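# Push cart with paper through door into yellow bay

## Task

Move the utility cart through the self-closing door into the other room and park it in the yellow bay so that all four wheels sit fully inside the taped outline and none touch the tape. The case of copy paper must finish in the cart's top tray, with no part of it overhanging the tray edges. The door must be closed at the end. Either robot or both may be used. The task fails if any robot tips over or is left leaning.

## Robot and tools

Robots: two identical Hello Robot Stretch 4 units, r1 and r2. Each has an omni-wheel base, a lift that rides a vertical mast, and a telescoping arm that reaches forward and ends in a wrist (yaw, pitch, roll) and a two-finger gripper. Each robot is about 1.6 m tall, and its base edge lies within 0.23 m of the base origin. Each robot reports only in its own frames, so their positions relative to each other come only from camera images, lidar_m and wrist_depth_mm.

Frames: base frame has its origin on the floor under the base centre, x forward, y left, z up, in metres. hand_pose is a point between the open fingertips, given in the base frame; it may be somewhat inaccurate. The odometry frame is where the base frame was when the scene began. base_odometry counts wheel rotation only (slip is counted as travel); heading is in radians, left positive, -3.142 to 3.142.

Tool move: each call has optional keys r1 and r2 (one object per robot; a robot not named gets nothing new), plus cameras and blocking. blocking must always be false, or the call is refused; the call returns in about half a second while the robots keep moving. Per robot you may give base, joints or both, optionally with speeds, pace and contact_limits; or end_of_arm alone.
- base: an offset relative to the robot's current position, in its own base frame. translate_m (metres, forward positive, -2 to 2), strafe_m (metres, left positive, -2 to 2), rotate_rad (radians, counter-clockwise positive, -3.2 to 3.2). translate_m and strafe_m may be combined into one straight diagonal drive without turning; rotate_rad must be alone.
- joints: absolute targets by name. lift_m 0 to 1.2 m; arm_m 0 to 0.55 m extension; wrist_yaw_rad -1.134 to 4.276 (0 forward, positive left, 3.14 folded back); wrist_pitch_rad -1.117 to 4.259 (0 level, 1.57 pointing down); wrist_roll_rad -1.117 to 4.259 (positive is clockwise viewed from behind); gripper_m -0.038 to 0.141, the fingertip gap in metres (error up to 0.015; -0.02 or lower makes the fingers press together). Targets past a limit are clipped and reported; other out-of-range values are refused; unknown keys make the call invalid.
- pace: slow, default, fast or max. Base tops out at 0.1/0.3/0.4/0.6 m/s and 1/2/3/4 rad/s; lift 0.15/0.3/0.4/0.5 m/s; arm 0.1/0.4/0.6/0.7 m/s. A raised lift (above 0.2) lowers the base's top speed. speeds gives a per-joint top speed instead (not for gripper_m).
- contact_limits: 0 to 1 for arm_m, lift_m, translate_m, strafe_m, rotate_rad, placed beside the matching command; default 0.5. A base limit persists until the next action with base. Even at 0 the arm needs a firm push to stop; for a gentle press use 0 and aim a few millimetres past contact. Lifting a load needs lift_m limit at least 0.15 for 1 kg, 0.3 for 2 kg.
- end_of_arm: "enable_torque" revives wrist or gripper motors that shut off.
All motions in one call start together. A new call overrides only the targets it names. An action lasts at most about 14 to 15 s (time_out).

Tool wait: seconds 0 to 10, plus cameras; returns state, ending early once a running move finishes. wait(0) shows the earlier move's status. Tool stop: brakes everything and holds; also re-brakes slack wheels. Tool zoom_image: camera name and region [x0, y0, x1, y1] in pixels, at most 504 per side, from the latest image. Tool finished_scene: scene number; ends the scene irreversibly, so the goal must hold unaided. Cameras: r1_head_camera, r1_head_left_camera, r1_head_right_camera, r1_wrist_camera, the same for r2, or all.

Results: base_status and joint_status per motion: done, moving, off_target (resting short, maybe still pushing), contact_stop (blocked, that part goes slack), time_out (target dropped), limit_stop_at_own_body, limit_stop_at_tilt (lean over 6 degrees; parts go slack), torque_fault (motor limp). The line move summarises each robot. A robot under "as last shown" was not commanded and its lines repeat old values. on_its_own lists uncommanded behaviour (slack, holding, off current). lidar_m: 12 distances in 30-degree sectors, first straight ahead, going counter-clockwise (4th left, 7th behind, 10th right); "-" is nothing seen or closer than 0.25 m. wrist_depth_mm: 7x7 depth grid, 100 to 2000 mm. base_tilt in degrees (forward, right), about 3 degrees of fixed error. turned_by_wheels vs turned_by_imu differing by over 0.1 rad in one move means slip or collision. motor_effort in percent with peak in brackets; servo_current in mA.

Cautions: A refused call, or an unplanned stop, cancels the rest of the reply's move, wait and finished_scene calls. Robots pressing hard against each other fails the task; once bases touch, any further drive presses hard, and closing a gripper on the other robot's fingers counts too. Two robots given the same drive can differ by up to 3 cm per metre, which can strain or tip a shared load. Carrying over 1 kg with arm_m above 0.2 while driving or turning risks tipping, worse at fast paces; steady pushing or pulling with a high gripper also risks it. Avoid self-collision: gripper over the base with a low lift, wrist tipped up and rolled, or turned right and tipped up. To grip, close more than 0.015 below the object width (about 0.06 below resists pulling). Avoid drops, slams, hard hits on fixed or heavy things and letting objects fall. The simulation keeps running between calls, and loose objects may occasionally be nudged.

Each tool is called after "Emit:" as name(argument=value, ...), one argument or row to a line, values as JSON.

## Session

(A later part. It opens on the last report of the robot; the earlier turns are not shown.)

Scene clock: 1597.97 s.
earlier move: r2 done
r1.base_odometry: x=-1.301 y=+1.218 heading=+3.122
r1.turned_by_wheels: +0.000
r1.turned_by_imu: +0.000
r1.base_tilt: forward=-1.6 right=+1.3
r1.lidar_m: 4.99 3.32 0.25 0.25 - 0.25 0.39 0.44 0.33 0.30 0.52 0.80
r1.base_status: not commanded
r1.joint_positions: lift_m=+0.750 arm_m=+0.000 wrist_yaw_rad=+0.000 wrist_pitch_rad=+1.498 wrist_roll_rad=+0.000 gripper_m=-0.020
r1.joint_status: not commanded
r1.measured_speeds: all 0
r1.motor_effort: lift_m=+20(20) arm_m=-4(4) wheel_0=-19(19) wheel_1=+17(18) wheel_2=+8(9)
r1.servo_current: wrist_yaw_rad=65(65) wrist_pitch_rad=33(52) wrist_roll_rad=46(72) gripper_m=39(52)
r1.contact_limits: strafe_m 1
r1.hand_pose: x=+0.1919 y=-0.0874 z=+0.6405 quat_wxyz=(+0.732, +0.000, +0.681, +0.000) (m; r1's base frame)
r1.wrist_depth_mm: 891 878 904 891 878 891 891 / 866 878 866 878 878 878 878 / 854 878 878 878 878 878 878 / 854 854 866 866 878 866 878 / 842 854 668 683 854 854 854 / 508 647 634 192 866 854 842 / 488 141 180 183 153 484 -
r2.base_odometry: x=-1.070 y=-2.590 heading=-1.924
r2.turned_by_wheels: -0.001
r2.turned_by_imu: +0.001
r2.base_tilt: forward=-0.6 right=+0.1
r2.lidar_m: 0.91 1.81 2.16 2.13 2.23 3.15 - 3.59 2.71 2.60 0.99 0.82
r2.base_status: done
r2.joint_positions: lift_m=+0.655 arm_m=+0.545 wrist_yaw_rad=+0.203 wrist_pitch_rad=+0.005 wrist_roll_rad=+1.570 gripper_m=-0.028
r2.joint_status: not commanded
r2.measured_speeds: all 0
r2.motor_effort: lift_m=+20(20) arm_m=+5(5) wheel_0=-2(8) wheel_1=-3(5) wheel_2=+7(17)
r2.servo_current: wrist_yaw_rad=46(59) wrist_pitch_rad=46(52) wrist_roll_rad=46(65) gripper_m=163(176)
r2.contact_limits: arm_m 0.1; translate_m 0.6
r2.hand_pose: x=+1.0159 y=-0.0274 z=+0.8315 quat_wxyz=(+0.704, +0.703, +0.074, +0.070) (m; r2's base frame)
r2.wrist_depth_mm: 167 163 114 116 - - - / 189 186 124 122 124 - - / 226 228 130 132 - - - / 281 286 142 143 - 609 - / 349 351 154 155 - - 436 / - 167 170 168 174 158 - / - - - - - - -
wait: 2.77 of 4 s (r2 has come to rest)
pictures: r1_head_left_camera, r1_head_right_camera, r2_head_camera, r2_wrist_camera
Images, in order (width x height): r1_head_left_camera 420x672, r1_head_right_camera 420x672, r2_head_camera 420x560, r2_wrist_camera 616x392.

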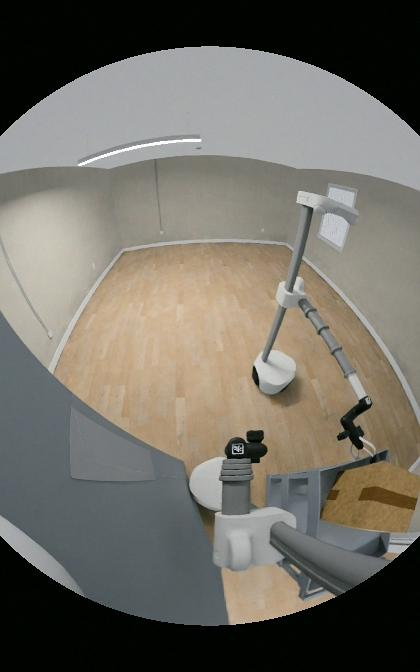

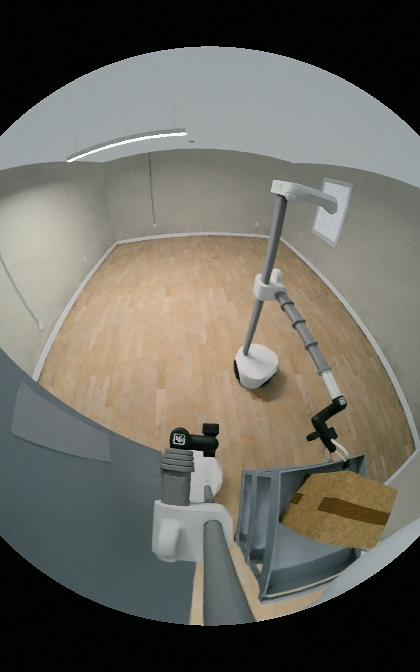

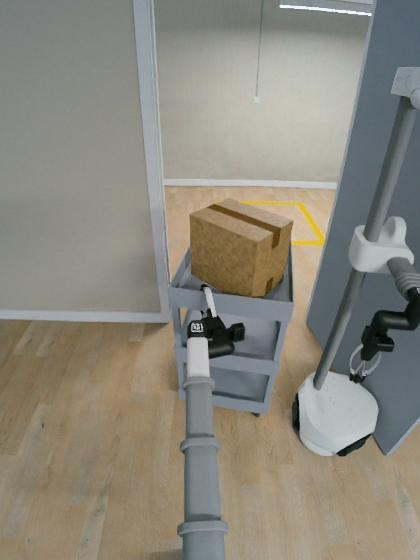

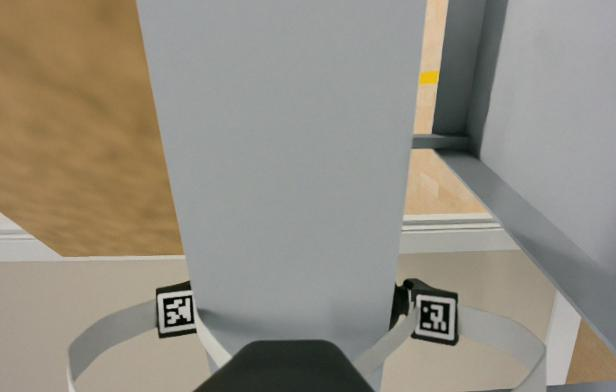

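Emit:
move(
  blocking=false,
  r2={"joints":{"gripper_m":0.141}},
)

Emit:
wait(
  seconds=1.7,
)

Emit:
move(
  blocking=false,
  r2={"joints":{"arm_m":0.1}},
)

Emit:
wait(
  seconds=2,
)

Emit:
move(
  blocking=false,
  r2={"base":{"rotate_rad":-0.28},"joints":{"wrist_roll_rad":0,"wrist_yaw_rad":0,"lift_m":0.65}},
)

Emit:
wait(
  seconds=2,
)

Emit:
move(
  blocking=false,
  r2={"base":{"strafe_m":0.3}},
)

Emit:
wait(
  seconds=2.5,
  cameras=["r2_wrist_camera","r2_head_camera"],
)

Scene clock: 1619.17 s.
move: r2 moving
r1: as last shown
r1.lidar_m: 4.98 3.34 0.25 0.25 - 0.25 0.36 0.45 0.32 0.32 0.52 0.79
r1.motor_effort: lift_m=+20(20) arm_m=-4(4) wheel_0=-19(19) wheel_1=+17(18) wheel_2=+8(8)
r1.servo_current: wrist_yaw_rad=52(59) wrist_pitch_rad=39(46) wrist_roll_rad=39(52) gripper_m=39(46)
r1.contact_limits: strafe_m 1
r1.wrist_depth_mm: 891 891 878 891 878 891 891 / 878 878 866 878 878 878 878 / 866 878 854 878 866 866 878 / 878 866 854 866 866 878 866 / 866 854 668 691 842 866 842 / 504 647 640 192 842 866 842 / 480 141 180 183 153 492 -
r2.base_odometry: x=-1.070 y=-2.590 heading=-1.924
r2.turned_by_wheels: +0.000
r2.turned_by_imu: +0.000
r2.base_tilt: forward=-0.6 right=+0.0
r2.lidar_m: 0.92 1.80 2.18 2.10 2.25 3.17 - 3.59 2.71 2.60 0.97 0.84
r2.base_status: not commanded
r2.joint_positions: lift_m=+0.655 arm_m=+0.545 wrist_yaw_rad=+0.203 wrist_pitch_rad=+0.005 wrist_roll_rad=+1.570 gripper_m=-0.003
r2.joint_status: gripper_m moving
r2.measured_speeds: all 0
r2.motor_effort: lift_m=+20(20) arm_m=+5(5) wheel_0=-1(2) wheel_1=-2(3) wheel_2=+6(7)
r2.servo_current: wrist_yaw_rad=39(52) wrist_pitch_rad=39(52) wrist_roll_rad=52(52) gripper_m=78(150)
r2.contact_limits: arm_m 0.1; translate_m 0.6
r2.hand_pose: x=+1.0159 y=-0.0274 z=+0.8315 quat_wxyz=(+0.704, +0.703, +0.074, +0.070) (m; r2's base frame)
r2.wrist_depth_mm: 164 165 118 119 119 - - / 190 193 128 126 127 - - / 230 231 135 138 - 732 - / 286 290 145 147 - 603 - / 355 359 158 159 - - - / - 167 177 177 178 164 - / - - - - - - -
pictures: none

Scene clock: 1620.87 s.
earlier move: r2 moving
r1.base_odometry: x=-1.301 y=+1.218 heading=+3.122
r1.turned_by_wheels: +0.000
r1.turned_by_imu: +0.000
r1.base_tilt: forward=-1.6 right=+1.3
r1.lidar_m: 5.00 3.34 0.25 0.25 - 0.25 0.35 0.46 0.34 0.32 0.51 0.78
r1.base_status: not commanded
r1.joint_positions: lift_m=+0.750 arm_m=+0.000 wrist_yaw_rad=+0.000 wrist_pitch_rad=+1.498 wrist_roll_rad=+0.000 gripper_m=-0.020
r1.joint_status: not commanded
r1.measured_speeds: all 0
r1.motor_effort: lift_m=+20(20) arm_m=-4(4) wheel_0=-19(20) wheel_1=+17(18) wheel_2=+8(9)
r1.servo_current: wrist_yaw_rad=52(65) wrist_pitch_rad=46(46) wrist_roll_rad=52(72) gripper_m=46(52)
r1.contact_limits: strafe_m 1
r1.hand_pose: x=+0.1919 y=-0.0874 z=+0.6405 quat_wxyz=(+0.732, +0.000, +0.681, +0.000) (m; r1's base frame)
r1.wrist_depth_mm: 878 891 878 891 891 891 891 / 891 866 891 878 878 878 878 / 854 866 866 866 866 878 878 / 878 842 878 854 854 854 866 / 854 842 676 691 854 866 854 / 504 647 640 191 842 842 866 / 484 141 180 183 153 508 -
r2.base_odometry: x=-1.070 y=-2.590 heading=-1.924
r2.turned_by_wheels: +0.000
r2.turned_by_imu: +0.000
r2.base_tilt: forward=-0.7 right=+0.1
r2.lidar_m: 0.95 1.80 2.21 2.10 2.25 3.15 - 3.60 2.72 2.60 0.95 0.82
r2.base_status: not commanded
r2.joint_positions: lift_m=+0.655 arm_m=+0.545 wrist_yaw_rad=+0.203 wrist_pitch_rad=+0.005 wrist_roll_rad=+1.570 gripper_m=+0.141
r2.joint_status: gripper_m moving
r2.measured_speeds: all 0
r2.motor_effort: lift_m=+20(20) arm_m=+5(5) wheel_0=-2(2) wheel_1=-2(3) wheel_2=+4(7)
r2.servo_current: wrist_yaw_rad=52(59) wrist_pitch_rad=46(52) wrist_roll_rad=39(59) gripper_m=46(150)
r2.contact_limits: arm_m 0.1; translate_m 0.6
r2.hand_pose: x=+1.0159 y=-0.0275 z=+0.8315 quat_wxyz=(+0.704, +0.703, +0.073, +0.070) (m; r2's base frame)
r2.wrist_depth_mm: 184 187 138 138 - - - / 212 214 148 149 - - - / 255 258 162 158 161 759 - / 320 324 176 174 - 1661 - / - 384 188 182 - - 445 / - 185 177 158 187 185 - / - - - - - - 282
wait: 1.70 s; no rest
pictures: none

Scene clock: 1621.37 s.
earlier move: r2 done
move: r2 moving
r1: as last shown
r1.lidar_m: 4.97 3.32 0.25 0.25 - 0.25 0.39 0.43 0.34 0.31 0.53 0.78
r1.motor_effort: lift_m=+20(20) arm_m=-4(4) wheel_0=-19(19) wheel_1=+17(18) wheel_2=+8(8)
r1.servo_current: wrist_yaw_rad=59(72) wrist_pitch_rad=33(52) wrist_roll_rad=59(59) gripper_m=46(46)
r1.contact_limits: strafe_m 1
r1.wrist_depth_mm: 891 891 891 878 891 878 904 / 878 878 866 891 891 891 878 / 866 866 866 866 878 891 866 / 866 854 866 842 854 878 854 / 842 842 668 683 854 866 854 / 508 647 640 193 854 854 842 / 488 141 180 183 153 504 -
r2.base_odometry: x=-1.070 y=-2.590 heading=-1.924
r2.turned_by_wheels: +0.000
r2.turned_by_imu: +0.000
r2.base_tilt: forward=-0.7 right=+0.0
r2.lidar_m: 0.93 1.79 2.16 2.12 2.26 3.17 - 3.57 2.68 2.62 0.95 0.85
r2.base_status: not commanded
r2.joint_positions: lift_m=+0.655 arm_m=+0.494 wrist_yaw_rad=+0.203 wrist_pitch_rad=+0.005 wrist_roll_rad=+1.570 gripper_m=+0.141
r2.joint_status: arm_m moving; the others done
r2.measured_speeds: translate_m=+0.000 strafe_m=+0.000 rotate_rad=+0.000 lift_m=+0.000 arm_m=-0.195 wrist_yaw_rad=+0.000 wrist_pitch_rad=+0.000 wrist_roll_rad=+0.000
r2.motor_effort: lift_m=+20(20) arm_m=-6(10) wheel_0=-2(2) wheel_1=-2(2) wheel_2=+4(4)
r2.servo_current: wrist_yaw_rad=46(59) wrist_pitch_rad=52(52) wrist_roll_rad=52(52) gripper_m=52(59)
r2.contact_limits: translate_m 0.6
r2.hand_pose: x=+0.9655 y=-0.0275 z=+0.8315 quat_wxyz=(+0.704, +0.703, +0.073, +0.070) (m; r2's base frame)
r2.wrist_depth_mm: 220 222 182 179 - - - / 252 256 256 - - - - / 304 309 310 - - 750 - / - 387 392 - - 668 - / - 459 - - - - - / - 185 177 158 187 189 413 / - - - - 314 314 312
pictures: none

Scene clock: 1623.27 s.
earlier move: r2 done
r1.base_odometry: x=-1.301 y=+1.218 heading=+3.122
r1.turned_by_wheels: +0.000
r1.turned_by_imu: +0.000
r1.base_tilt: forward=-1.6 right=+1.3
r1.lidar_m: 4.98 3.33 0.25 0.25 - 0.25 0.37 0.45 0.31 0.30 0.69 0.72
r1.base_status: not commanded
r1.joint_positions: lift_m=+0.750 arm_m=+0.000 wrist_yaw_rad=+0.000 wrist_pitch_rad=+1.498 wrist_roll_rad=+0.000 gripper_m=-0.020
r1.joint_status: not commanded
r1.measured_speeds: all 0
r1.motor_effort: lift_m=+20(20) arm_m=-4(4) wheel_0=-19(20) wheel_1=+17(18) wheel_2=+8(8)
r1.servo_current: wrist_yaw_rad=46(85) wrist_pitch_rad=46(52) wrist_roll_rad=46(65) gripper_m=39(46)
r1.contact_limits: strafe_m 1
r1.hand_pose: x=+0.1919 y=-0.0874 z=+0.6405 quat_wxyz=(+0.732, +0.000, +0.681, +0.000) (m; r1's base frame)
r1.wrist_depth_mm: 878 891 891 878 891 904 891 / 878 866 878 891 878 891 878 / 866 866 878 866 878 878 866 / 854 878 866 866 854 866 866 / 866 842 676 691 866 854 854 / 508 647 634 192 854 854 854 / 480 141 180 183 153 500 -
r2.base_odometry: x=-1.070 y=-2.590 heading=-1.924
r2.turned_by_wheels: +0.000
r2.turned_by_imu: +0.000
r2.base_tilt: forward=-0.6 right=+0.1
r2.lidar_m: 0.97 1.80 2.20 2.13 2.24 3.20 - 3.62 2.70 2.63 0.97 0.83
r2.base_status: not commanded
r2.joint_positions: lift_m=+0.655 arm_m=+0.100 wrist_yaw_rad=+0.203 wrist_pitch_rad=+0.005 wrist_roll_rad=+1.570 gripper_m=+0.141
r2.joint_status: all done
r2.measured_speeds: all 0
r2.motor_effort: lift_m=+20(20) arm_m=-7(14) wheel_0=-1(2) wheel_1=-2(2) wheel_2=+4(4)
r2.servo_current: wrist_yaw_rad=52(59) wrist_pitch_rad=39(52) wrist_roll_rad=52(59) gripper_m=52(59)
r2.contact_limits: translate_m 0.6
r2.hand_pose: x=+0.5712 y=-0.0276 z=+0.8315 quat_wxyz=(+0.704, +0.703, +0.073, +0.070) (m; r2's base frame)
r2.wrist_depth_mm: - - 647 609 - - - / - - 603 609 - 574 - / - - 732 788 - 615 - / - - - 668 - 683 1098 / - - - - - 1366 1138 / - 185 178 158 183 1397 1160 / - - - - - 1537 1138
wait: 1.90 of 2 s (r2 has come to rest)
pictures: none

Scene clock: 1623.77 s.
move: r2 moving
r1: as last shown
r1.lidar_m: 4.98 3.34 0.25 0.25 - 0.25 0.38 0.46 0.34 0.30 0.62 0.56
r1.motor_effort: lift_m=+20(20) arm_m=-4(4) wheel_0=-19(19) wheel_1=+18(18) wheel_2=+8(8)
r1.servo_current: wrist_yaw_rad=33(59) wrist_pitch_rad=46(46) wrist_roll_rad=59(59) gripper_m=46(52)
r1.contact_limits: strafe_m 1
r1.wrist_depth_mm: 891 866 891 891 878 878 891 / 878 878 878 891 866 878 878 / 854 891 866 878 866 866 866 / 854 866 878 866 866 854 866 / 866 854 676 683 866 866 854 / 504 647 647 192 854 831 854 / 484 141 180 183 154 508 -
r2.base_odometry: x=-1.070 y=-2.590 heading=-2.143
r2.turned_by_wheels: -0.219
r2.turned_by_imu: -0.213
r2.base_tilt: forward=-0.7 right=+0.1
r2.lidar_m: 0.94 1.03 2.13 2.13 2.16 2.64 4.16 4.15 2.89 2.63 2.64 0.83
r2.base_status: rotate_rad moving
r2.joint_positions: lift_m=+0.650 arm_m=+0.100 wrist_yaw_rad=+0.003 wrist_pitch_rad=+0.005 wrist_roll_rad=+0.981 gripper_m=+0.141
r2.joint_status: lift_m moving; wrist_yaw_rad moving; wrist_roll_rad moving
r2.measured_speeds: translate_m=+0.001 strafe_m=+0.000 rotate_rad=-0.516 lift_m=+0.000 arm_m=+0.000 wrist_yaw_rad=-0.006 wrist_pitch_rad=+0.000 wrist_roll_rad=-1.820
r2.motor_effort: lift_m=+13(20) arm_m=-7(7) wheel_0=+4(8) wheel_1=+5(9) wheel_2=+5(10)
r2.servo_current: wrist_yaw_rad=72(117) wrist_pitch_rad=39(46) wrist_roll_rad=59(111) gripper_m=52(59)
r2.hand_pose: x=+0.5597 y=-0.0866 z=+0.8270 quat_wxyz=(+0.882, +0.471, +0.003, +0.000) (m; r2's base frame)
r2.wrist_depth_mm: 1397 - 1430 - 469 466 - / - - - - 715 - - / - - - - - 723 - / - - 723 798 - - 723 / 1366 - 699 - 1205 1576 1205 / - 189 196 1229 196 634 1060 / - - - - - - -
pictures: none

Scene clock: 1624.77 s.
earlier move: r2 done
r1.base_odometry: x=-1.301 y=+1.218 heading=+3.122
r1.turned_by_wheels: +0.000
r1.turned_by_imu: +0.000
r1.base_tilt: forward=-1.6 right=+1.3
r1.lidar_m: 4.97 3.36 0.25 0.25 - 0.25 0.37 0.46 0.33 0.30 0.62 0.52
r1.base_status: not commanded
r1.joint_positions: lift_m=+0.750 arm_m=+0.000 wrist_yaw_rad=+0.000 wrist_pitch_rad=+1.498 wrist_roll_rad=+0.000 gripper_m=-0.020
r1.joint_status: not commanded
r1.measured_speeds: all 0
r1.motor_effort: lift_m=+20(20) arm_m=-4(4) wheel_0=-19(19) wheel_1=+18(18) wheel_2=+8(8)
r1.servo_current: wrist_yaw_rad=33(72) wrist_pitch_rad=39(52) wrist_roll_rad=39(59) gripper_m=39(52)
r1.contact_limits: strafe_m 1
r1.hand_pose: x=+0.1919 y=-0.0874 z=+0.6405 quat_wxyz=(+0.732, +0.000, +0.681, +0.000) (m; r1's base frame)
r1.wrist_depth_mm: 878 878 891 878 878 878 891 / 891 866 891 866 878 878 878 / 878 878 866 878 878 866 866 / 866 866 866 854 866 866 854 / 854 854 676 683 866 842 854 / 508 647 634 192 854 842 854 / 492 141 181 183 154 508 -
r2.base_odometry: x=-1.070 y=-2.590 heading=-2.203
r2.turned_by_wheels: -0.060
r2.turned_by_imu: -0.058
r2.base_tilt: forward=-0.6 right=+0.1
r2.lidar_m: 0.93 1.00 2.02 2.12 2.13 2.51 4.14 4.11 3.00 2.60 2.63 0.83
r2.base_status: done
r2.joint_positions: lift_m=+0.650 arm_m=+0.100 wrist_yaw_rad=+0.003 wrist_pitch_rad=+0.005 wrist_roll_rad=+0.002 gripper_m=+0.141
r2.joint_status: all done
r2.measured_speeds: all 0
r2.motor_effort: lift_m=+14(20) arm_m=-7(7) wheel_0=+4(8) wheel_1=+3(9) wheel_2=+5(10)
r2.servo_current: wrist_yaw_rad=46(117) wrist_pitch_rad=46(52) wrist_roll_rad=46(124) gripper_m=52(59)
r2.hand_pose: x=+0.5597 y=-0.0867 z=+0.8270 quat_wxyz=(+1.000, +0.001, +0.003, +0.001) (m; r2's base frame)
r2.wrist_depth_mm: - - - - 732 - - / - - 732 - - 591 488 / - 788 699 - 1397 484 488 / - - 699 - 1430 488 - / - - - - 1397 492 - / - 219 - 640 212 187 - / - - - - - - -
wait: 1.00 of 2 s (r2 has come to rest)
pictures: none

Scene clock: 1625.27 s.
move: r2 moving
r1: as last shown
r1.lidar_m: 4.98 3.34 0.25 0.25 - 0.25 0.36 0.46 0.34 0.32 0.64 0.53
r1.motor_effort: lift_m=+20(20) arm_m=-4(4) wheel_0=-19(19) wheel_1=+17(18) wheel_2=+8(9)
r1.servo_current: wrist_yaw_rad=46(52) wrist_pitch_rad=39(46) wrist_roll_rad=39(65) gripper_m=46(46)
r1.contact_limits: strafe_m 1
r1.wrist_depth_mm: 891 891 891 891 891 891 878 / 866 866 878 878 891 878 866 / 866 878 878 878 866 866 878 / 866 866 866 878 866 854 866 / 842 854 683 683 866 854 842 / 508 640 640 193 842 842 854 / 484 141 180 183 154 508 -
r2.base_odometry: x=-1.040 y=-2.611 heading=-2.203
r2.turned_by_wheels: +0.000
r2.turned_by_imu: +0.000
r2.base_tilt: forward=-0.7 right=+0.2
r2.lidar_m: 0.94 0.99 2.02 2.09 2.09 2.46 4.14 4.12 3.06 2.63 2.65 0.84
r2.base_status: strafe_m moving
r2.joint_positions: lift_m=+0.650 arm_m=+0.100 wrist_yaw_rad=+0.003 wrist_pitch_rad=+0.005 wrist_roll_rad=+0.002 gripper_m=+0.141
r2.joint_status: not commanded
r2.measured_speeds: translate_m=-0.001 strafe_m=+0.140 rotate_rad=+0.004 lift_m=+0.000 arm_m=+0.000 wrist_yaw_rad=+0.000 wrist_pitch_rad=+0.000 wrist_roll_rad=+0.000
r2.motor_effort: lift_m=+14(14) arm_m=-6(7) wheel_0=-9(11) wheel_1=+11(12) wheel_2=+2(5)
r2.servo_current: wrist_yaw_rad=59(65) wrist_pitch_rad=46(52) wrist_roll_rad=52(52) gripper_m=59(59)
r2.hand_pose: x=+0.5597 y=-0.0867 z=+0.8270 quat_wxyz=(+1.000, +0.001, +0.003, +0.001) (m; r2's base frame)
r2.wrist_depth_mm: - - - - - - - / - - 741 - - 654 504 / - 820 699 842 - 496 484 / - 1255 707 - - 492 477 / - - - - - 492 - / - 190 - 166 198 204 - / - - - - - - -
pictures: none

Scene clock: 1627.10 s.
earlier move: r2 done
r1.base_odometry: x=-1.301 y=+1.218 heading=+3.122
r1.turned_by_wheels: +0.000
r1.turned_by_imu: +0.000
r1.base_tilt: forward=-1.6 right=+1.3
r1.lidar_m: 4.99 3.31 0.25 0.25 - 0.25 0.37 0.45 0.33 0.31 0.72 0.95
r1.base_status: not commanded
r1.joint_positions: lift_m=+0.750 arm_m=+0.000 wrist_yaw_rad=+0.000 wrist_pitch_rad=+1.498 wrist_roll_rad=+0.000 gripper_m=-0.020
r1.joint_status: not commanded
r1.measured_speeds: all 0
r1.motor_effort: lift_m=+20(20) arm_m=-4(4) wheel_0=-19(19) wheel_1=+17(18) wheel_2=+8(9)
r1.servo_current: wrist_yaw_rad=52(65) wrist_pitch_rad=39(52) wrist_roll_rad=39(65) gripper_m=46(46)
r1.contact_limits: strafe_m 1
r1.hand_pose: x=+0.1919 y=-0.0874 z=+0.6405 quat_wxyz=(+0.732, +0.000, +0.681, +0.000) (m; r1's base frame)
r1.wrist_depth_mm: 891 878 891 904 878 878 891 / 891 891 866 866 891 878 878 / 866 891 866 854 866 866 866 / 866 866 878 878 842 854 854 / 854 866 668 683 866 866 866 / 508 640 634 193 842 854 854 / 488 141 180 183 153 508 -
r2.base_odometry: x=-0.828 y=-2.767 heading=-2.203
r2.turned_by_wheels: +0.000
r2.turned_by_imu: +0.000
r2.base_tilt: forward=-0.6 right=+0.1
r2.lidar_m: 0.93 1.65 1.90 1.83 1.84 2.17 3.91 4.20 3.34 2.92 1.32 0.96
r2.base_status: done
r2.joint_positions: lift_m=+0.650 arm_m=+0.100 wrist_yaw_rad=+0.003 wrist_pitch_rad=+0.005 wrist_roll_rad=+0.002 gripper_m=+0.141
r2.joint_status: not commanded
r2.measured_speeds: all 0
r2.motor_effort: lift_m=+14(14) arm_m=-6(7) wheel_0=+0(13) wheel_1=+1(13) wheel_2=+0(5)
r2.servo_current: wrist_yaw_rad=46(65) wrist_pitch_rad=39(52) wrist_roll_rad=39(59) gripper_m=46(59)
r2.hand_pose: x=+0.5597 y=-0.0867 z=+0.8270 quat_wxyz=(+1.000, +0.001, +0.003, +0.001) (m; r2's base frame)
r2.wrist_depth_mm: - - - - - - 723 / - - - - 707 - - / - - - 741 676 - 715 / - - - 741 683 - 715 / - - - - - - 741 / - 190 217 160 187 187 732 / - - - - - - -
wait: 1.83 of 2.5 s (r2 has come to rest)
pictures: r2_head_camera, r2_wrist_camera
Images, in order (width x height): r2_head_camera 420x560, r2_wrist_camera 616x392.

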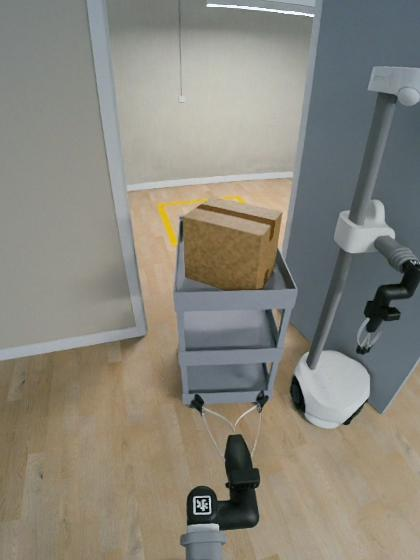

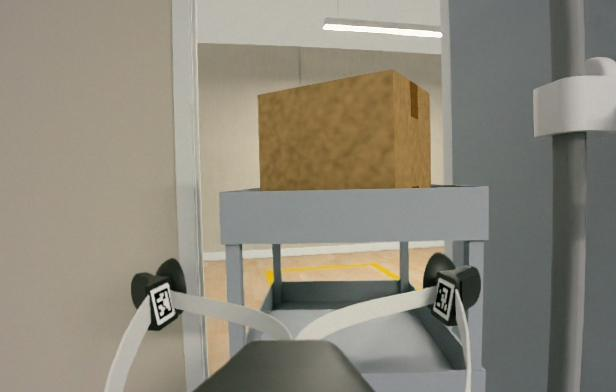

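Emit:
move(
  blocking=false,
  r2={"base":{"rotate_rad":0.05}},
)

Emit:
wait(
  seconds=1.2,
)

Emit:
move(
  blocking=false,
  r2={"base":{"strafe_m":-0.14,"translate_m":0.2}},
)

Emit:
wait(
  seconds=2.5,
  cameras=["r2_wrist_camera","r2_head_camera"],
)

Scene clock: 1645.30 s.
move: r2 moving
r1: as last shown
r1.lidar_m: 4.99 3.30 0.25 0.25 - 0.25 0.35 0.45 0.32 0.30 0.69 0.97
r1.motor_effort: lift_m=+20(20) arm_m=-4(4) wheel_0=-19(19) wheel_1=+17(18) wheel_2=+8(8)
r1.servo_current: wrist_yaw_rad=59(59) wrist_pitch_rad=46(52) wrist_roll_rad=46(65) gripper_m=46(52)
r1.contact_limits: strafe_m 1
r1.wrist_depth_mm: 891 878 891 891 878 891 878 / 866 891 866 878 878 878 878 / 878 878 866 891 878 878 866 / 866 866 854 866 866 854 866 / 866 842 668 683 866 854 842 / 504 647 640 192 842 842 842 / 480 141 180 183 153 508 -
r2.base_odometry: x=-0.828 y=-2.767 heading=-2.154
r2.turned_by_wheels: +0.049
r2.turned_by_imu: +0.048
r2.base_tilt: forward=-0.7 right=+0.0
r2.lidar_m: 0.94 1.63 1.99 1.83 1.85 2.23 4.21 4.17 3.25 2.92 1.13 0.99
r2.base_status: rotate_rad moving
r2.joint_positions: lift_m=+0.650 arm_m=+0.100 wrist_yaw_rad=+0.002 wrist_pitch_rad=+0.005 wrist_roll_rad=+0.002 gripper_m=+0.141
r2.joint_status: not commanded
r2.measured_speeds: all 0
r2.motor_effort: lift_m=+14(14) arm_m=-6(7) wheel_0=-6(7) wheel_1=-2(7) wheel_2=-5(7)
r2.servo_current: wrist_yaw_rad=39(52) wrist_pitch_rad=46(52) wrist_roll_rad=46(59) gripper_m=52(52)
r2.hand_pose: x=+0.5597 y=-0.0867 z=+0.8270 quat_wxyz=(+1.000, +0.001, +0.003, +0.001) (m; r2's base frame)
r2.wrist_depth_mm: - - - - - - - / - - - - 668 1464 - / - - - 788 668 - - / - - - 778 676 - - / - - 1281 - - 603 - / - 190 216 160 187 189 - / - - - - - - -
pictures: none

Scene clock: 1645.40 s.
earlier move: r2 done
r1.base_odometry: x=-1.301 y=+1.218 heading=+3.122
r1.turned_by_wheels: +0.000
r1.turned_by_imu: +0.000
r1.base_tilt: forward=-1.6 right=+1.3
r1.lidar_m: 4.97 3.33 0.25 0.25 - 0.25 0.37 0.46 0.30 0.31 0.71 0.98
r1.base_status: not commanded
r1.joint_positions: lift_m=+0.750 arm_m=+0.000 wrist_yaw_rad=+0.000 wrist_pitch_rad=+1.498 wrist_roll_rad=+0.000 gripper_m=-0.020
r1.joint_status: not commanded
r1.measured_speeds: all 0
r1.motor_effort: lift_m=+20(20) arm_m=-4(4) wheel_0=-19(19) wheel_1=+18(18) wheel_2=+8(8)
r1.servo_current: wrist_yaw_rad=59(59) wrist_pitch_rad=39(52) wrist_roll_rad=46(65) gripper_m=39(52)
r1.contact_limits: strafe_m 1
r1.hand_pose: x=+0.1919 y=-0.0874 z=+0.6405 quat_wxyz=(+0.732, +0.000, +0.681, +0.000) (m; r1's base frame)
r1.wrist_depth_mm: 891 891 891 891 904 891 878 / 878 878 878 891 878 878 866 / 866 891 878 891 866 866 866 / 878 878 866 866 878 866 854 / 854 854 676 683 854 854 854 / 512 647 634 192 842 854 854 / 480 141 180 183 153 504 -
r2.base_odometry: x=-0.828 y=-2.767 heading=-2.154
r2.turned_by_wheels: +0.000
r2.turned_by_imu: +0.000
r2.base_tilt: forward=-0.7 right=+0.1
r2.lidar_m: 0.93 1.63 1.98 1.83 1.87 2.27 4.19 4.19 3.24 2.91 1.11 0.97
r2.base_status: done
r2.joint_positions: lift_m=+0.650 arm_m=+0.100 wrist_yaw_rad=+0.002 wrist_pitch_rad=+0.005 wrist_roll_rad=+0.002 gripper_m=+0.141
r2.joint_status: not commanded
r2.measured_speeds: all 0
r2.motor_effort: lift_m=+14(14) arm_m=-6(7) wheel_0=-4(7) wheel_1=-2(7) wheel_2=-6(7)
r2.servo_current: wrist_yaw_rad=46(59) wrist_pitch_rad=39(52) wrist_roll_rad=52(59) gripper_m=46(52)
r2.hand_pose: x=+0.5597 y=-0.0867 z=+0.8270 quat_wxyz=(+1.000, +0.001, +0.003, +0.001) (m; r2's base frame)
r2.wrist_depth_mm: - - - - - - - / - - - - 676 1464 - / - - - 778 676 - - / - - - 778 676 - - / - - 1255 - - 597 - / - 190 216 160 187 189 - / - - - - - - -
wait: 0.10 of 1.2 s (r2 has come to rest)
pictures: none

Scene clock: 1645.90 s.
move: r2 moving
r1: as last shown
r1.lidar_m: 4.99 3.32 0.25 0.25 - 0.25 0.37 0.44 0.33 0.31 0.68 0.97
r1.servo_current: wrist_yaw_rad=46(59) wrist_pitch_rad=39(46) wrist_roll_rad=59(72) gripper_m=39(46)
r1.contact_limits: strafe_m 1
r1.wrist_depth_mm: 891 878 891 891 866 904 891 / 878 866 878 878 891 878 891 / 866 854 866 866 854 878 866 / 854 866 866 866 866 866 854 / 866 866 676 683 842 854 854 / 504 634 640 191 842 842 854 / 480 141 180 183 153 504 -
r2.base_odometry: x=-0.860 y=-2.780 heading=-2.155
r2.turned_by_wheels: -0.001
r2.turned_by_imu: -0.001
r2.base_tilt: forward=-0.7 right=+0.1
r2.lidar_m: 0.92 1.62 1.96 1.87 1.88 2.28 - 4.21 3.21 2.88 1.08 0.95
r2.base_status: translate_m moving; strafe_m moving
r2.joint_positions: lift_m=+0.650 arm_m=+0.100 wrist_yaw_rad=+0.002 wrist_pitch_rad=+0.005 wrist_roll_rad=+0.002 gripper_m=+0.141
r2.joint_status: not commanded
r2.measured_speeds: translate_m=+0.109 strafe_m=-0.077 rotate_rad=-0.004 lift_m=+0.000 arm_m=+0.000 wrist_yaw_rad=+0.000 wrist_pitch_rad=+0.000 wrist_roll_rad=+0.000
r2.motor_effort: lift_m=+14(14) arm_m=-7(7) wheel_0=+10(12) wheel_1=-4(6) wheel_2=-12(13)
r2.servo_current: wrist_yaw_rad=39(59) wrist_pitch_rad=46(52) wrist_roll_rad=46(52) gripper_m=52(59)
r2.hand_pose: x=+0.5597 y=-0.0867 z=+0.8270 quat_wxyz=(+1.000, +0.001, +0.003, +0.001) (m; r2's base frame)
r2.wrist_depth_mm: - - - - - - - / - - - - 647 1430 - / - - - 732 640 1430 - / - - - 741 647 - - / - - - - - 580 - / - 190 217 166 187 188 - / - - - - - - -
pictures: none

Scene clock: 1647.57 s.
earlier move: r2 done
r1.base_odometry: x=-1.301 y=+1.218 heading=+3.122
r1.turned_by_wheels: +0.000
r1.turned_by_imu: +0.000
r1.base_tilt: forward=-1.6 right=+1.3
r1.lidar_m: 4.99 3.31 0.25 0.25 - 0.25 0.36 0.46 0.34 0.33 0.50 0.79
r1.base_status: not commanded
r1.joint_positions: lift_m=+0.750 arm_m=+0.000 wrist_yaw_rad=+0.000 wrist_pitch_rad=+1.498 wrist_roll_rad=+0.000 gripper_m=-0.020
r1.joint_status: not commanded
r1.measured_speeds: all 0
r1.motor_effort: lift_m=+20(20) arm_m=-4(4) wheel_0=-19(19) wheel_1=+17(18) wheel_2=+8(8)
r1.servo_current: wrist_yaw_rad=52(72) wrist_pitch_rad=46(52) wrist_roll_rad=52(72) gripper_m=46(46)
r1.contact_limits: strafe_m 1
r1.hand_pose: x=+0.1919 y=-0.0874 z=+0.6405 quat_wxyz=(+0.732, +0.000, +0.681, +0.000) (m; r1's base frame)
r1.wrist_depth_mm: 878 891 891 891 891 891 741 / 878 878 878 891 878 878 878 / 878 866 891 866 878 866 866 / 878 878 866 866 854 866 866 / 854 842 661 691 854 842 854 / 508 634 647 191 854 854 842 / 488 141 180 183 153 504 -
r2.base_odometry: x=-1.055 y=-2.857 heading=-2.155
r2.turned_by_wheels: +0.000
r2.turned_by_imu: +0.000
r2.base_tilt: forward=-0.6 right=+0.1
r2.lidar_m: 0.73 1.46 1.80 2.02 2.02 2.47 - 4.37 3.04 2.75 0.77 0.73
r2.base_status: done
r2.joint_positions: lift_m=+0.650 arm_m=+0.100 wrist_yaw_rad=+0.002 wrist_pitch_rad=+0.005 wrist_roll_rad=+0.002 gripper_m=+0.141
r2.joint_status: not commanded
r2.measured_speeds: all 0
r2.motor_effort: lift_m=+14(15) arm_m=-6(7) wheel_0=+1(15) wheel_1=-5(7) wheel_2=-3(13)
r2.servo_current: wrist_yaw_rad=39(59) wrist_pitch_rad=46(52) wrist_roll_rad=46(59) gripper_m=52(59)
r2.hand_pose: x=+0.5597 y=-0.0867 z=+0.8270 quat_wxyz=(+1.000, +0.001, +0.003, +0.001) (m; r2's base frame)
r2.wrist_depth_mm: - - - - - - - / - - 574 469 549 - - / - - 580 480 544 - - / - - 580 480 549 - - / - - - - - - - / - 204 931 - 991 187 - / - 455 842 - - - -
wait: 1.67 of 2.5 s (r2 has come to rest)
pictures: r2_head_camera, r2_wrist_camera
Images, in order (width x height): r2_head_camera 420x560, r2_wrist_camera 616x392.

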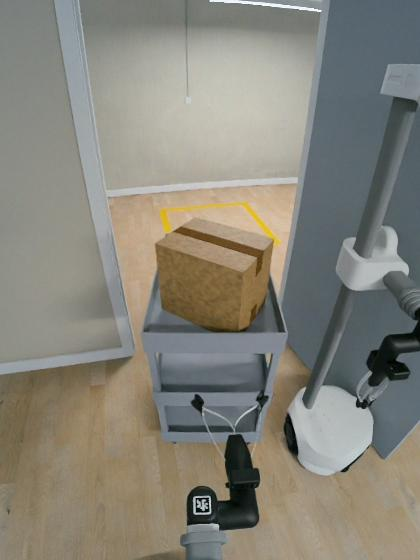

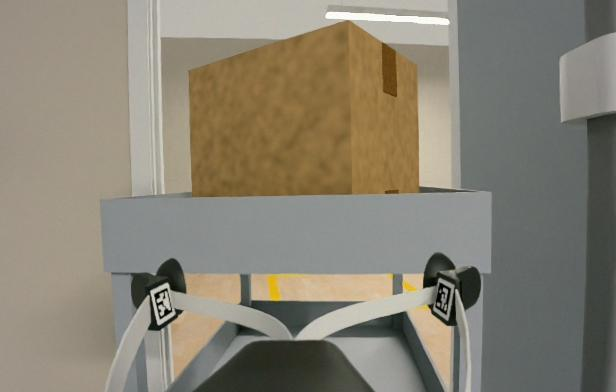

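Emit:
move(
  blocking=false,
  r2={"base":{"translate_m":0.6},"pace":"slow","contact_limits":{"translate_m":0.6}},
)

Emit:
wait(
  seconds=7,
  cameras=["r2_wrist_camera","r2_head_camera"],
)

Scene clock: 1660.87 s.
move: r2 moving
r1: as last shown
r1.lidar_m: 5.00 3.35 0.25 0.25 - 0.25 0.35 0.47 0.32 0.32 0.48 0.77
r1.motor_effort: lift_m=+20(20) arm_m=-4(4) wheel_0=-19(19) wheel_1=+18(18) wheel_2=+8(8)
r1.servo_current: wrist_yaw_rad=52(59) wrist_pitch_rad=39(46) wrist_roll_rad=26(59) gripper_m=46(52)
r1.contact_limits: strafe_m 1
r1.wrist_depth_mm: 891 891 891 891 904 891 732 / 866 878 891 878 878 878 866 / 878 854 866 878 878 878 878 / 866 866 866 854 866 878 854 / 842 854 676 691 866 866 842 / 512 647 627 192 842 854 831 / 484 141 179 183 153 512 -
r2.base_odometry: x=-1.061 y=-2.867 heading=-2.155
r2.turned_by_wheels: +0.000
r2.turned_by_imu: +0.001
r2.base_tilt: forward=-0.6 right=+0.1
r2.lidar_m: 0.72 1.44 1.78 1.99 2.01 2.45 - 4.41 3.04 2.71 0.74 0.76
r2.base_status: translate_m moving
r2.joint_positions: lift_m=+0.650 arm_m=+0.100 wrist_yaw_rad=+0.002 wrist_pitch_rad=+0.005 wrist_roll_rad=+0.002 gripper_m=+0.141
r2.joint_status: not commanded
r2.measured_speeds: translate_m=+0.048 strafe_m=+0.000 rotate_rad=+0.002 lift_m=+0.000 arm_m=+0.000 wrist_yaw_rad=+0.000 wrist_pitch_rad=+0.000 wrist_roll_rad=+0.000
r2.motor_effort: lift_m=+14(15) arm_m=-7(7) wheel_0=+6(7) wheel_1=+5(5) wheel_2=-9(11)
r2.servo_current: wrist_yaw_rad=46(52) wrist_pitch_rad=39(52) wrist_roll_rad=59(59) gripper_m=46(59)
r2.contact_limits: translate_m 0.6
r2.hand_pose: x=+0.5597 y=-0.0867 z=+0.8270 quat_wxyz=(+1.000, +0.001, +0.003, +0.001) (m; r2's base frame)
r2.wrist_depth_mm: - - - - - - - / - - 559 462 525 - - / - - 564 462 530 - - / - - 564 477 535 - - / - - - - - - - / - 204 931 - 211 187 - / - - 831 - - - -
pictures: none

Scene clock: 1667.63 s.
earlier move: r2 done
r1.base_odometry: x=-1.301 y=+1.218 heading=+3.122
r1.turned_by_wheels: +0.000
r1.turned_by_imu: +0.000
r1.base_tilt: forward=-1.6 right=+1.3
r1.lidar_m: 4.98 3.32 0.25 0.25 - 0.25 0.37 0.60 0.50 0.44 0.45 3.47
r1.base_status: not commanded
r1.joint_positions: lift_m=+0.750 arm_m=+0.000 wrist_yaw_rad=+0.000 wrist_pitch_rad=+1.498 wrist_roll_rad=+0.000 gripper_m=-0.020
r1.joint_status: not commanded
r1.measured_speeds: all 0
r1.motor_effort: lift_m=+20(20) arm_m=-4(4) wheel_0=-19(19) wheel_1=+17(18) wheel_2=+8(9)
r1.servo_current: wrist_yaw_rad=33(65) wrist_pitch_rad=39(52) wrist_roll_rad=59(65) gripper_m=39(52)
r1.contact_limits: strafe_m 1
r1.hand_pose: x=+0.1919 y=-0.0874 z=+0.6405 quat_wxyz=(+0.732, +0.000, +0.681, +0.000) (m; r1's base frame)
r1.wrist_depth_mm: 878 904 878 878 878 878 891 / 878 878 878 878 891 878 891 / 878 878 878 866 878 866 683 / 878 866 878 842 866 820 647 / 842 854 676 691 866 750 647 / 504 647 640 191 842 842 634 / 480 141 180 183 154 831 842
r2.base_odometry: x=-1.385 y=-3.357 heading=-2.155
r2.turned_by_wheels: +0.000
r2.turned_by_imu: +0.000
r2.base_tilt: forward=-0.7 right=+0.1
r2.lidar_m: 0.53 0.90 1.07 2.05 2.13 2.58 - 4.67 2.89 0.44 0.44 0.69
r2.base_status: done
r2.joint_positions: lift_m=+0.650 arm_m=+0.100 wrist_yaw_rad=-0.003 wrist_pitch_rad=+0.005 wrist_roll_rad=+0.002 gripper_m=+0.141
r2.joint_status: not commanded
r2.measured_speeds: all 0
r2.motor_effort: lift_m=+15(15) arm_m=+4(7) wheel_0=+2(11) wheel_1=+4(7) wheel_2=-7(18)
r2.servo_current: wrist_yaw_rad=46(72) wrist_pitch_rad=46(52) wrist_roll_rad=52(65) gripper_m=46(59)
r2.contact_limits: translate_m 0.6
r2.hand_pose: x=+0.5590 y=-0.0883 z=+0.8270 quat_wxyz=(+1.000, +0.001, +0.003, -0.002) (m; r2's base frame)
r2.wrist_depth_mm: - - 394 392 384 - - / - - 397 394 389 - 768 / - - 402 394 389 - 778 / - 410 404 397 392 - - / - - - - - - - / - 193 195 158 193 211 - / 1708 245 - - 1863 1708 -
wait: 6.77 of 7 s (r2 has come to rest)
pictures: r2_head_camera, r2_wrist_camera
Images, in order (width x height): r2_head_camera 420x560, r2_wrist_camera 616x392.

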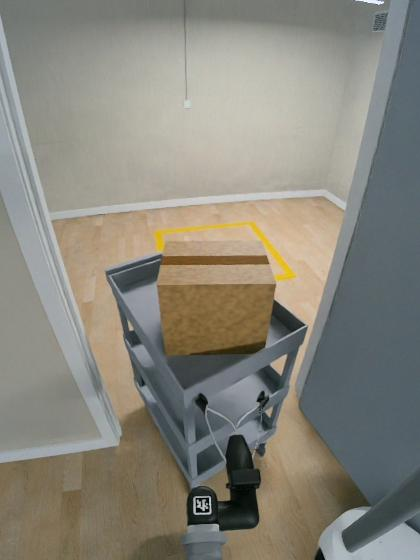

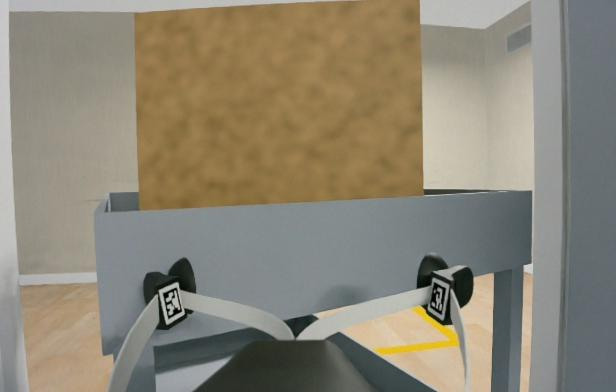

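Emit:
move(
  blocking=false,
  r2={"base":{"translate_m":-0.07}},
)

Emit:
wait(
  seconds=1.2,
)

Emit:
move(
  blocking=false,
  r2={"base":{"strafe_m":0.1}},
)

Emit:
wait(
  seconds=1.4,
)

Emit:
move(
  blocking=false,
  r2={"base":{"translate_m":0.3},"pace":"slow","contact_limits":{"translate_m":0.6}},
)

Emit:
wait(
  seconds=4,
  cameras=["r2_wrist_camera","r2_head_camera"],
)

Scene clock: 1681.37 s.
move: r2 moving
r1: as last shown
r1.lidar_m: 4.97 3.36 0.25 0.25 - 0.25 0.36 0.61 0.52 0.47 0.45 3.46
r1.motor_effort: lift_m=+20(20) arm_m=-4(4) wheel_0=-19(19) wheel_1=+18(18) wheel_2=+8(8)
r1.servo_current: wrist_yaw_rad=52(59) wrist_pitch_rad=39(52) wrist_roll_rad=52(72) gripper_m=39(46)
r1.contact_limits: strafe_m 1
r1.wrist_depth_mm: 891 891 878 891 878 878 891 / 878 866 878 878 878 891 878 / 866 878 878 878 866 866 654 / 854 878 878 866 854 759 654 / 866 854 676 683 854 759 647 / 517 640 640 192 854 854 640 / 480 141 180 183 153 842 854
r2.base_odometry: x=-1.368 y=-3.331 heading=-2.155
r2.turned_by_wheels: +0.000
r2.turned_by_imu: +0.000
r2.base_tilt: forward=-0.7 right=+0.1
r2.lidar_m: 0.58 0.92 1.11 2.12 2.12 2.59 - 4.70 2.92 0.49 0.44 0.76
r2.base_status: translate_m moving
r2.joint_positions: lift_m=+0.650 arm_m=+0.100 wrist_yaw_rad=-0.003 wrist_pitch_rad=+0.005 wrist_roll_rad=+0.002 gripper_m=+0.141
r2.joint_status: not commanded
r2.measured_speeds: translate_m=-0.121 strafe_m=-0.001 rotate_rad=+0.003 lift_m=+0.000 arm_m=+0.000 wrist_yaw_rad=+0.000 wrist_pitch_rad=+0.000 wrist_roll_rad=+0.000
r2.motor_effort: lift_m=+15(15) arm_m=+4(4) wheel_0=-10(10) wheel_1=-8(9) wheel_2=+12(12)
r2.servo_current: wrist_yaw_rad=52(59) wrist_pitch_rad=46(46) wrist_roll_rad=46(52) gripper_m=46(59)
r2.hand_pose: x=+0.5590 y=-0.0883 z=+0.8270 quat_wxyz=(+1.000, +0.001, +0.003, -0.001) (m; r2's base frame)
r2.wrist_depth_mm: - - 424 418 418 - - / - - 424 418 415 - - / - - 430 424 415 - - / - - 430 421 418 - - / - - - - - 459 - / - - - 160 364 204 - / 1756 272 - - 1756 1808 -
pictures: none

Scene clock: 1682.23 s.
earlier move: r2 done
r1.base_odometry: x=-1.301 y=+1.218 heading=+3.122
r1.turned_by_wheels: +0.000
r1.turned_by_imu: +0.000
r1.base_tilt: forward=-1.6 right=+1.3
r1.lidar_m: 4.99 3.38 0.25 0.25 - 0.25 0.36 0.61 0.49 0.49 0.45 3.45
r1.base_status: not commanded
r1.joint_positions: lift_m=+0.750 arm_m=+0.000 wrist_yaw_rad=+0.000 wrist_pitch_rad=+1.498 wrist_roll_rad=+0.000 gripper_m=-0.020
r1.joint_status: not commanded
r1.measured_speeds: all 0
r1.motor_effort: lift_m=+20(20) arm_m=-4(4) wheel_0=-19(19) wheel_1=+18(18) wheel_2=+8(8)
r1.servo_current: wrist_yaw_rad=46(59) wrist_pitch_rad=39(52) wrist_roll_rad=52(72) gripper_m=39(46)
r1.contact_limits: strafe_m 1
r1.hand_pose: x=+0.1919 y=-0.0874 z=+0.6405 quat_wxyz=(+0.732, +0.000, +0.681, +0.000) (m; r1's base frame)
r1.wrist_depth_mm: 891 891 878 878 891 891 878 / 891 878 866 891 878 866 891 / 866 854 878 854 878 866 640 / 866 866 854 854 866 750 654 / 854 831 676 683 854 854 640 / 512 647 640 192 854 854 854 / 484 141 180 183 154 842 842
r2.base_odometry: x=-1.347 y=-3.299 heading=-2.155
r2.turned_by_wheels: +0.000
r2.turned_by_imu: +0.000
r2.base_tilt: forward=-0.6 right=+0.1
r2.lidar_m: 0.62 0.93 1.16 2.11 2.13 2.58 - 4.71 2.92 0.50 0.46 0.80
r2.base_status: done
r2.joint_positions: lift_m=+0.650 arm_m=+0.100 wrist_yaw_rad=-0.003 wrist_pitch_rad=+0.005 wrist_roll_rad=+0.002 gripper_m=+0.141
r2.joint_status: not commanded
r2.measured_speeds: all 0
r2.motor_effort: lift_m=+15(15) arm_m=+4(4) wheel_0=-3(10) wheel_1=-4(9) wheel_2=+3(12)
r2.servo_current: wrist_yaw_rad=52(59) wrist_pitch_rad=46(52) wrist_roll_rad=46(59) gripper_m=39(59)
r2.hand_pose: x=+0.5590 y=-0.0883 z=+0.8270 quat_wxyz=(+1.000, +0.001, +0.003, -0.001) (m; r2's base frame)
r2.wrist_depth_mm: - - - 462 - - - / - - 466 459 455 - - / - - 469 462 459 - - / - - 473 469 462 - - / - - - - - - - / - - 177 165 - 204 - / 1756 1576 - - - 1708 -
wait: 0.87 of 1.2 s (r2 has come to rest)
pictures: none

Scene clock: 1682.73 s.
move: r2 moving
r1: as last shown
r1.lidar_m: 5.00 3.34 0.25 0.25 - 0.25 0.37 0.62 0.54 0.51 0.49 3.46
r1.motor_effort: lift_m=+20(20) arm_m=-4(4) wheel_0=-19(19) wheel_1=+17(18) wheel_2=+8(8)
r1.servo_current: wrist_yaw_rad=33(65) wrist_pitch_rad=46(52) wrist_roll_rad=52(52) gripper_m=39(46)
r1.contact_limits: strafe_m 1
r1.wrist_depth_mm: 904 891 891 891 878 891 878 / 866 878 891 866 866 878 878 / 866 878 878 866 854 866 661 / 866 866 878 842 866 831 654 / 866 866 683 683 866 866 654 / 508 647 640 192 854 842 842 / 488 141 180 183 154 842 842
r2.base_odometry: x=-1.317 y=-3.319 heading=-2.155
r2.turned_by_wheels: +0.000
r2.turned_by_imu: +0.000
r2.base_tilt: forward=-0.6 right=+0.1
r2.lidar_m: 0.61 0.95 1.14 2.07 2.08 2.53 - 4.78 2.99 0.52 0.49 0.76
r2.base_status: strafe_m moving
r2.joint_positions: lift_m=+0.650 arm_m=+0.100 wrist_yaw_rad=-0.003 wrist_pitch_rad=+0.005 wrist_roll_rad=+0.002 gripper_m=+0.141
r2.joint_status: not commanded
r2.measured_speeds: translate_m=+0.001 strafe_m=+0.142 rotate_rad=-0.005 lift_m=+0.000 arm_m=+0.000 wrist_yaw_rad=+0.000 wrist_pitch_rad=+0.000 wrist_roll_rad=+0.000
r2.motor_effort: lift_m=+15(15) arm_m=+4(5) wheel_0=-10(13) wheel_1=+10(12) wheel_2=+0(3)
r2.servo_current: wrist_yaw_rad=59(59) wrist_pitch_rad=39(52) wrist_roll_rad=46(59) gripper_m=52(52)
r2.hand_pose: x=+0.5590 y=-0.0883 z=+0.8270 quat_wxyz=(+1.000, +0.001, +0.003, -0.001) (m; r2's base frame)
r2.wrist_depth_mm: - - - - 459 - - / - - 469 459 455 - - / - - 469 462 459 - 842 / 683 - 473 469 459 - - / 668 - - - - 449 - / 591 - 196 160 - 204 - / 609 1808 310 - - 1808 -
pictures: none

Scene clock: 1683.70 s.
earlier move: r2 done
r1.base_odometry: x=-1.301 y=+1.218 heading=+3.122
r1.turned_by_wheels: +0.000
r1.turned_by_imu: +0.000
r1.base_tilt: forward=-1.6 right=+1.3
r1.lidar_m: 4.99 3.33 0.25 0.25 - 0.25 0.37 0.59 0.60 0.55 0.55 3.43
r1.base_status: not commanded
r1.joint_positions: lift_m=+0.750 arm_m=+0.000 wrist_yaw_rad=+0.000 wrist_pitch_rad=+1.498 wrist_roll_rad=+0.000 gripper_m=-0.020
r1.joint_status: not commanded
r1.measured_speeds: all 0
r1.motor_effort: lift_m=+20(20) arm_m=-4(4) wheel_0=-18(19) wheel_1=+17(18) wheel_2=+8(8)
r1.servo_current: wrist_yaw_rad=46(65) wrist_pitch_rad=39(52) wrist_roll_rad=39(65) gripper_m=39(46)
r1.contact_limits: strafe_m 1
r1.hand_pose: x=+0.1919 y=-0.0874 z=+0.6405 quat_wxyz=(+0.732, +0.000, +0.681, +0.000) (m; r1's base frame)
r1.wrist_depth_mm: 904 891 891 891 891 891 878 / 878 878 891 878 878 878 878 / 878 866 878 878 878 878 715 / 854 854 854 854 866 866 683 / 854 842 676 691 866 854 691 / 508 654 634 193 842 866 842 / 484 141 181 183 154 842 854
r2.base_odometry: x=-1.263 y=-3.354 heading=-2.155
r2.turned_by_wheels: +0.000
r2.turned_by_imu: +0.000
r2.base_tilt: forward=-0.7 right=+0.1
r2.lidar_m: 0.63 0.93 1.13 2.01 2.02 2.45 - 4.92 3.03 0.58 0.56 0.71
r2.base_status: done
r2.joint_positions: lift_m=+0.650 arm_m=+0.100 wrist_yaw_rad=-0.003 wrist_pitch_rad=+0.005 wrist_roll_rad=+0.002 gripper_m=+0.141
r2.joint_status: not commanded
r2.measured_speeds: all 0
r2.motor_effort: lift_m=+14(15) arm_m=+4(5) wheel_0=-1(13) wheel_1=+1(12) wheel_2=+0(3)
r2.servo_current: wrist_yaw_rad=52(59) wrist_pitch_rad=39(52) wrist_roll_rad=52(59) gripper_m=52(59)
r2.hand_pose: x=+0.5590 y=-0.0882 z=+0.8270 quat_wxyz=(+1.000, +0.001, +0.003, -0.001) (m; r2's base frame)
r2.wrist_depth_mm: 544 - - - 455 - - / 544 - - 462 452 452 - / 549 - - 469 455 452 - / 559 - 500 462 462 459 - / 559 - 439 290 - - - / 559 219 217 160 197 - 508 / 564 1708 768 - - 1808 -
wait: 0.97 of 1.4 s (r2 has come to rest)
pictures: none

Scene clock: 1684.20 s.
move: r2 moving
r1: as last shown
r1.lidar_m: 4.98 3.36 0.25 0.25 - 0.25 0.38 0.61 0.57 0.55 0.55 3.45
r1.motor_effort: lift_m=+20(20) arm_m=-4(4) wheel_0=-19(19) wheel_1=+17(18) wheel_2=+8(8)
r1.servo_current: wrist_yaw_rad=46(59) wrist_pitch_rad=46(46) wrist_roll_rad=46(59) gripper_m=39(46)
r1.contact_limits: strafe_m 1
r1.wrist_depth_mm: 904 878 891 891 891 878 878 / 891 891 891 878 878 891 891 / 878 866 878 878 878 866 723 / 878 866 878 866 854 866 676 / 866 854 661 683 854 854 683 / 508 640 640 192 866 866 854 / 488 141 180 182 154 842 854
r2.base_odometry: x=-1.270 y=-3.364 heading=-2.155
r2.turned_by_wheels: +0.000
r2.turned_by_imu: +0.000
r2.base_tilt: forward=-0.7 right=+0.1
r2.lidar_m: 0.61 0.91 1.12 2.02 1.99 2.46 - 4.90 3.07 0.58 0.55 0.71
r2.base_status: translate_m moving
r2.joint_positions: lift_m=+0.650 arm_m=+0.100 wrist_yaw_rad=-0.003 wrist_pitch_rad=+0.005 wrist_roll_rad=+0.002 gripper_m=+0.141
r2.joint_status: not commanded
r2.measured_speeds: translate_m=+0.048 strafe_m=+0.000 rotate_rad=-0.001 lift_m=+0.000 arm_m=+0.000 wrist_yaw_rad=+0.000 wrist_pitch_rad=+0.000 wrist_roll_rad=+0.000
r2.motor_effort: lift_m=+15(15) arm_m=+4(4) wheel_0=+4(8) wheel_1=+6(7) wheel_2=-9(11)
r2.servo_current: wrist_yaw_rad=39(52) wrist_pitch_rad=46(46) wrist_roll_rad=65(65) gripper_m=52(52)
r2.contact_limits: translate_m 0.6
r2.hand_pose: x=+0.5590 y=-0.0882 z=+0.8270 quat_wxyz=(+1.000, +0.001, +0.003, -0.001) (m; r2's base frame)
r2.wrist_depth_mm: 535 - - 452 442 - - / 539 - - 452 445 442 - / 539 - - 452 449 442 - / 544 - 473 459 455 445 - / 549 - 373 281 - - 488 / 554 691 217 160 191 - - / 554 1708 759 - - 1808 -
pictures: none

Scene clock: 1687.97 s.
earlier move: r2 done
r1.base_odometry: x=-1.301 y=+1.218 heading=+3.122
r1.turned_by_wheels: +0.000
r1.turned_by_imu: +0.000
r1.base_tilt: forward=-1.6 right=+1.3
r1.lidar_m: 4.99 3.32 0.25 0.25 - 0.25 0.36 0.75 0.57 0.52 2.80 3.47
r1.base_status: not commanded
r1.joint_positions: lift_m=+0.750 arm_m=+0.000 wrist_yaw_rad=+0.000 wrist_pitch_rad=+1.498 wrist_roll_rad=+0.000 gripper_m=-0.020
r1.joint_status: not commanded
r1.measured_speeds: all 0
r1.motor_effort: lift_m=+20(20) arm_m=-4(4) wheel_0=-19(19) wheel_1=+18(18) wheel_2=+8(8)
r1.servo_current: wrist_yaw_rad=52(72) wrist_pitch_rad=39(52) wrist_roll_rad=59(72) gripper_m=39(52)
r1.contact_limits: strafe_m 1
r1.hand_pose: x=+0.1919 y=-0.0874 z=+0.6405 quat_wxyz=(+0.732, +0.000, +0.681, +0.000) (m; r1's base frame)
r1.wrist_depth_mm: 891 891 878 891 904 891 891 / 891 878 866 866 891 878 878 / 891 878 878 866 866 878 878 / 854 866 878 866 878 866 866 / 854 854 676 683 854 854 866 / 512 647 640 193 842 842 691 / 480 141 180 183 153 842 683
r2.base_odometry: x=-1.429 y=-3.604 heading=-2.155
r2.turned_by_wheels: +0.000
r2.turned_by_imu: +0.000
r2.base_tilt: forward=-0.7 right=+0.0
r2.lidar_m: 0.52 0.65 0.78 1.50 2.10 2.54 - 4.82 0.59 0.53 0.86 0.52
r2.base_status: done
r2.joint_positions: lift_m=+0.650 arm_m=+0.100 wrist_yaw_rad=-0.003 wrist_pitch_rad=+0.005 wrist_roll_rad=+0.002 gripper_m=+0.141
r2.joint_status: not commanded
r2.measured_speeds: all 0
r2.motor_effort: lift_m=+14(15) arm_m=+4(5) wheel_0=+1(11) wheel_1=+3(8) wheel_2=-7(14)
r2.servo_current: wrist_yaw_rad=46(59) wrist_pitch_rad=46(52) wrist_roll_rad=46(65) gripper_m=52(59)
r2.contact_limits: translate_m 0.6
r2.hand_pose: x=+0.5589 y=-0.0884 z=+0.8270 quat_wxyz=(+1.000, +0.001, +0.003, -0.002) (m; r2's base frame)
r2.wrist_depth_mm: - - 327 332 347 359 - / - - 329 336 349 364 - / - - 330 338 351 364 - / - 640 329 340 353 366 - / - 384 227 166 177 - - / - 621 205 163 181 196 - / 1808 1756 - - - 1708 -
wait: 3.77 of 4 s (r2 has come to rest)
pictures: r2_head_camera, r2_wrist_camera
Images, in order (width x height): r2_head_camera 420x560, r2_wrist_camera 616x392.

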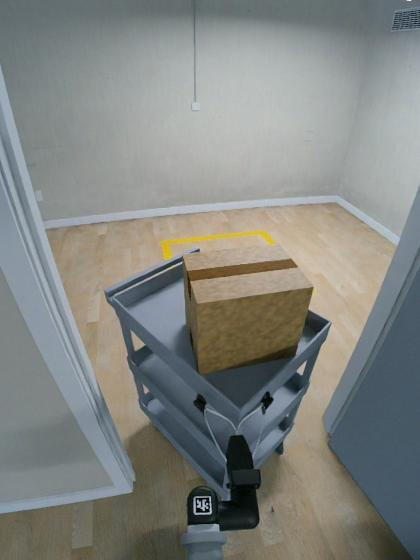

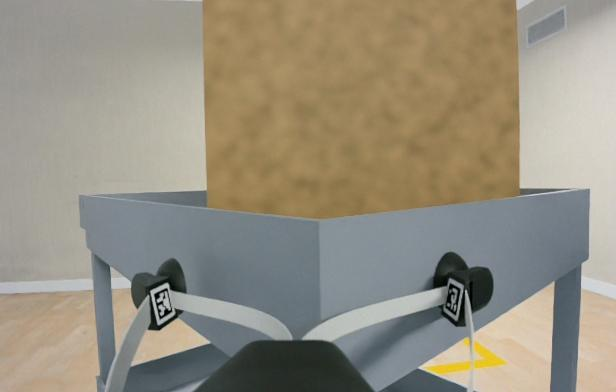

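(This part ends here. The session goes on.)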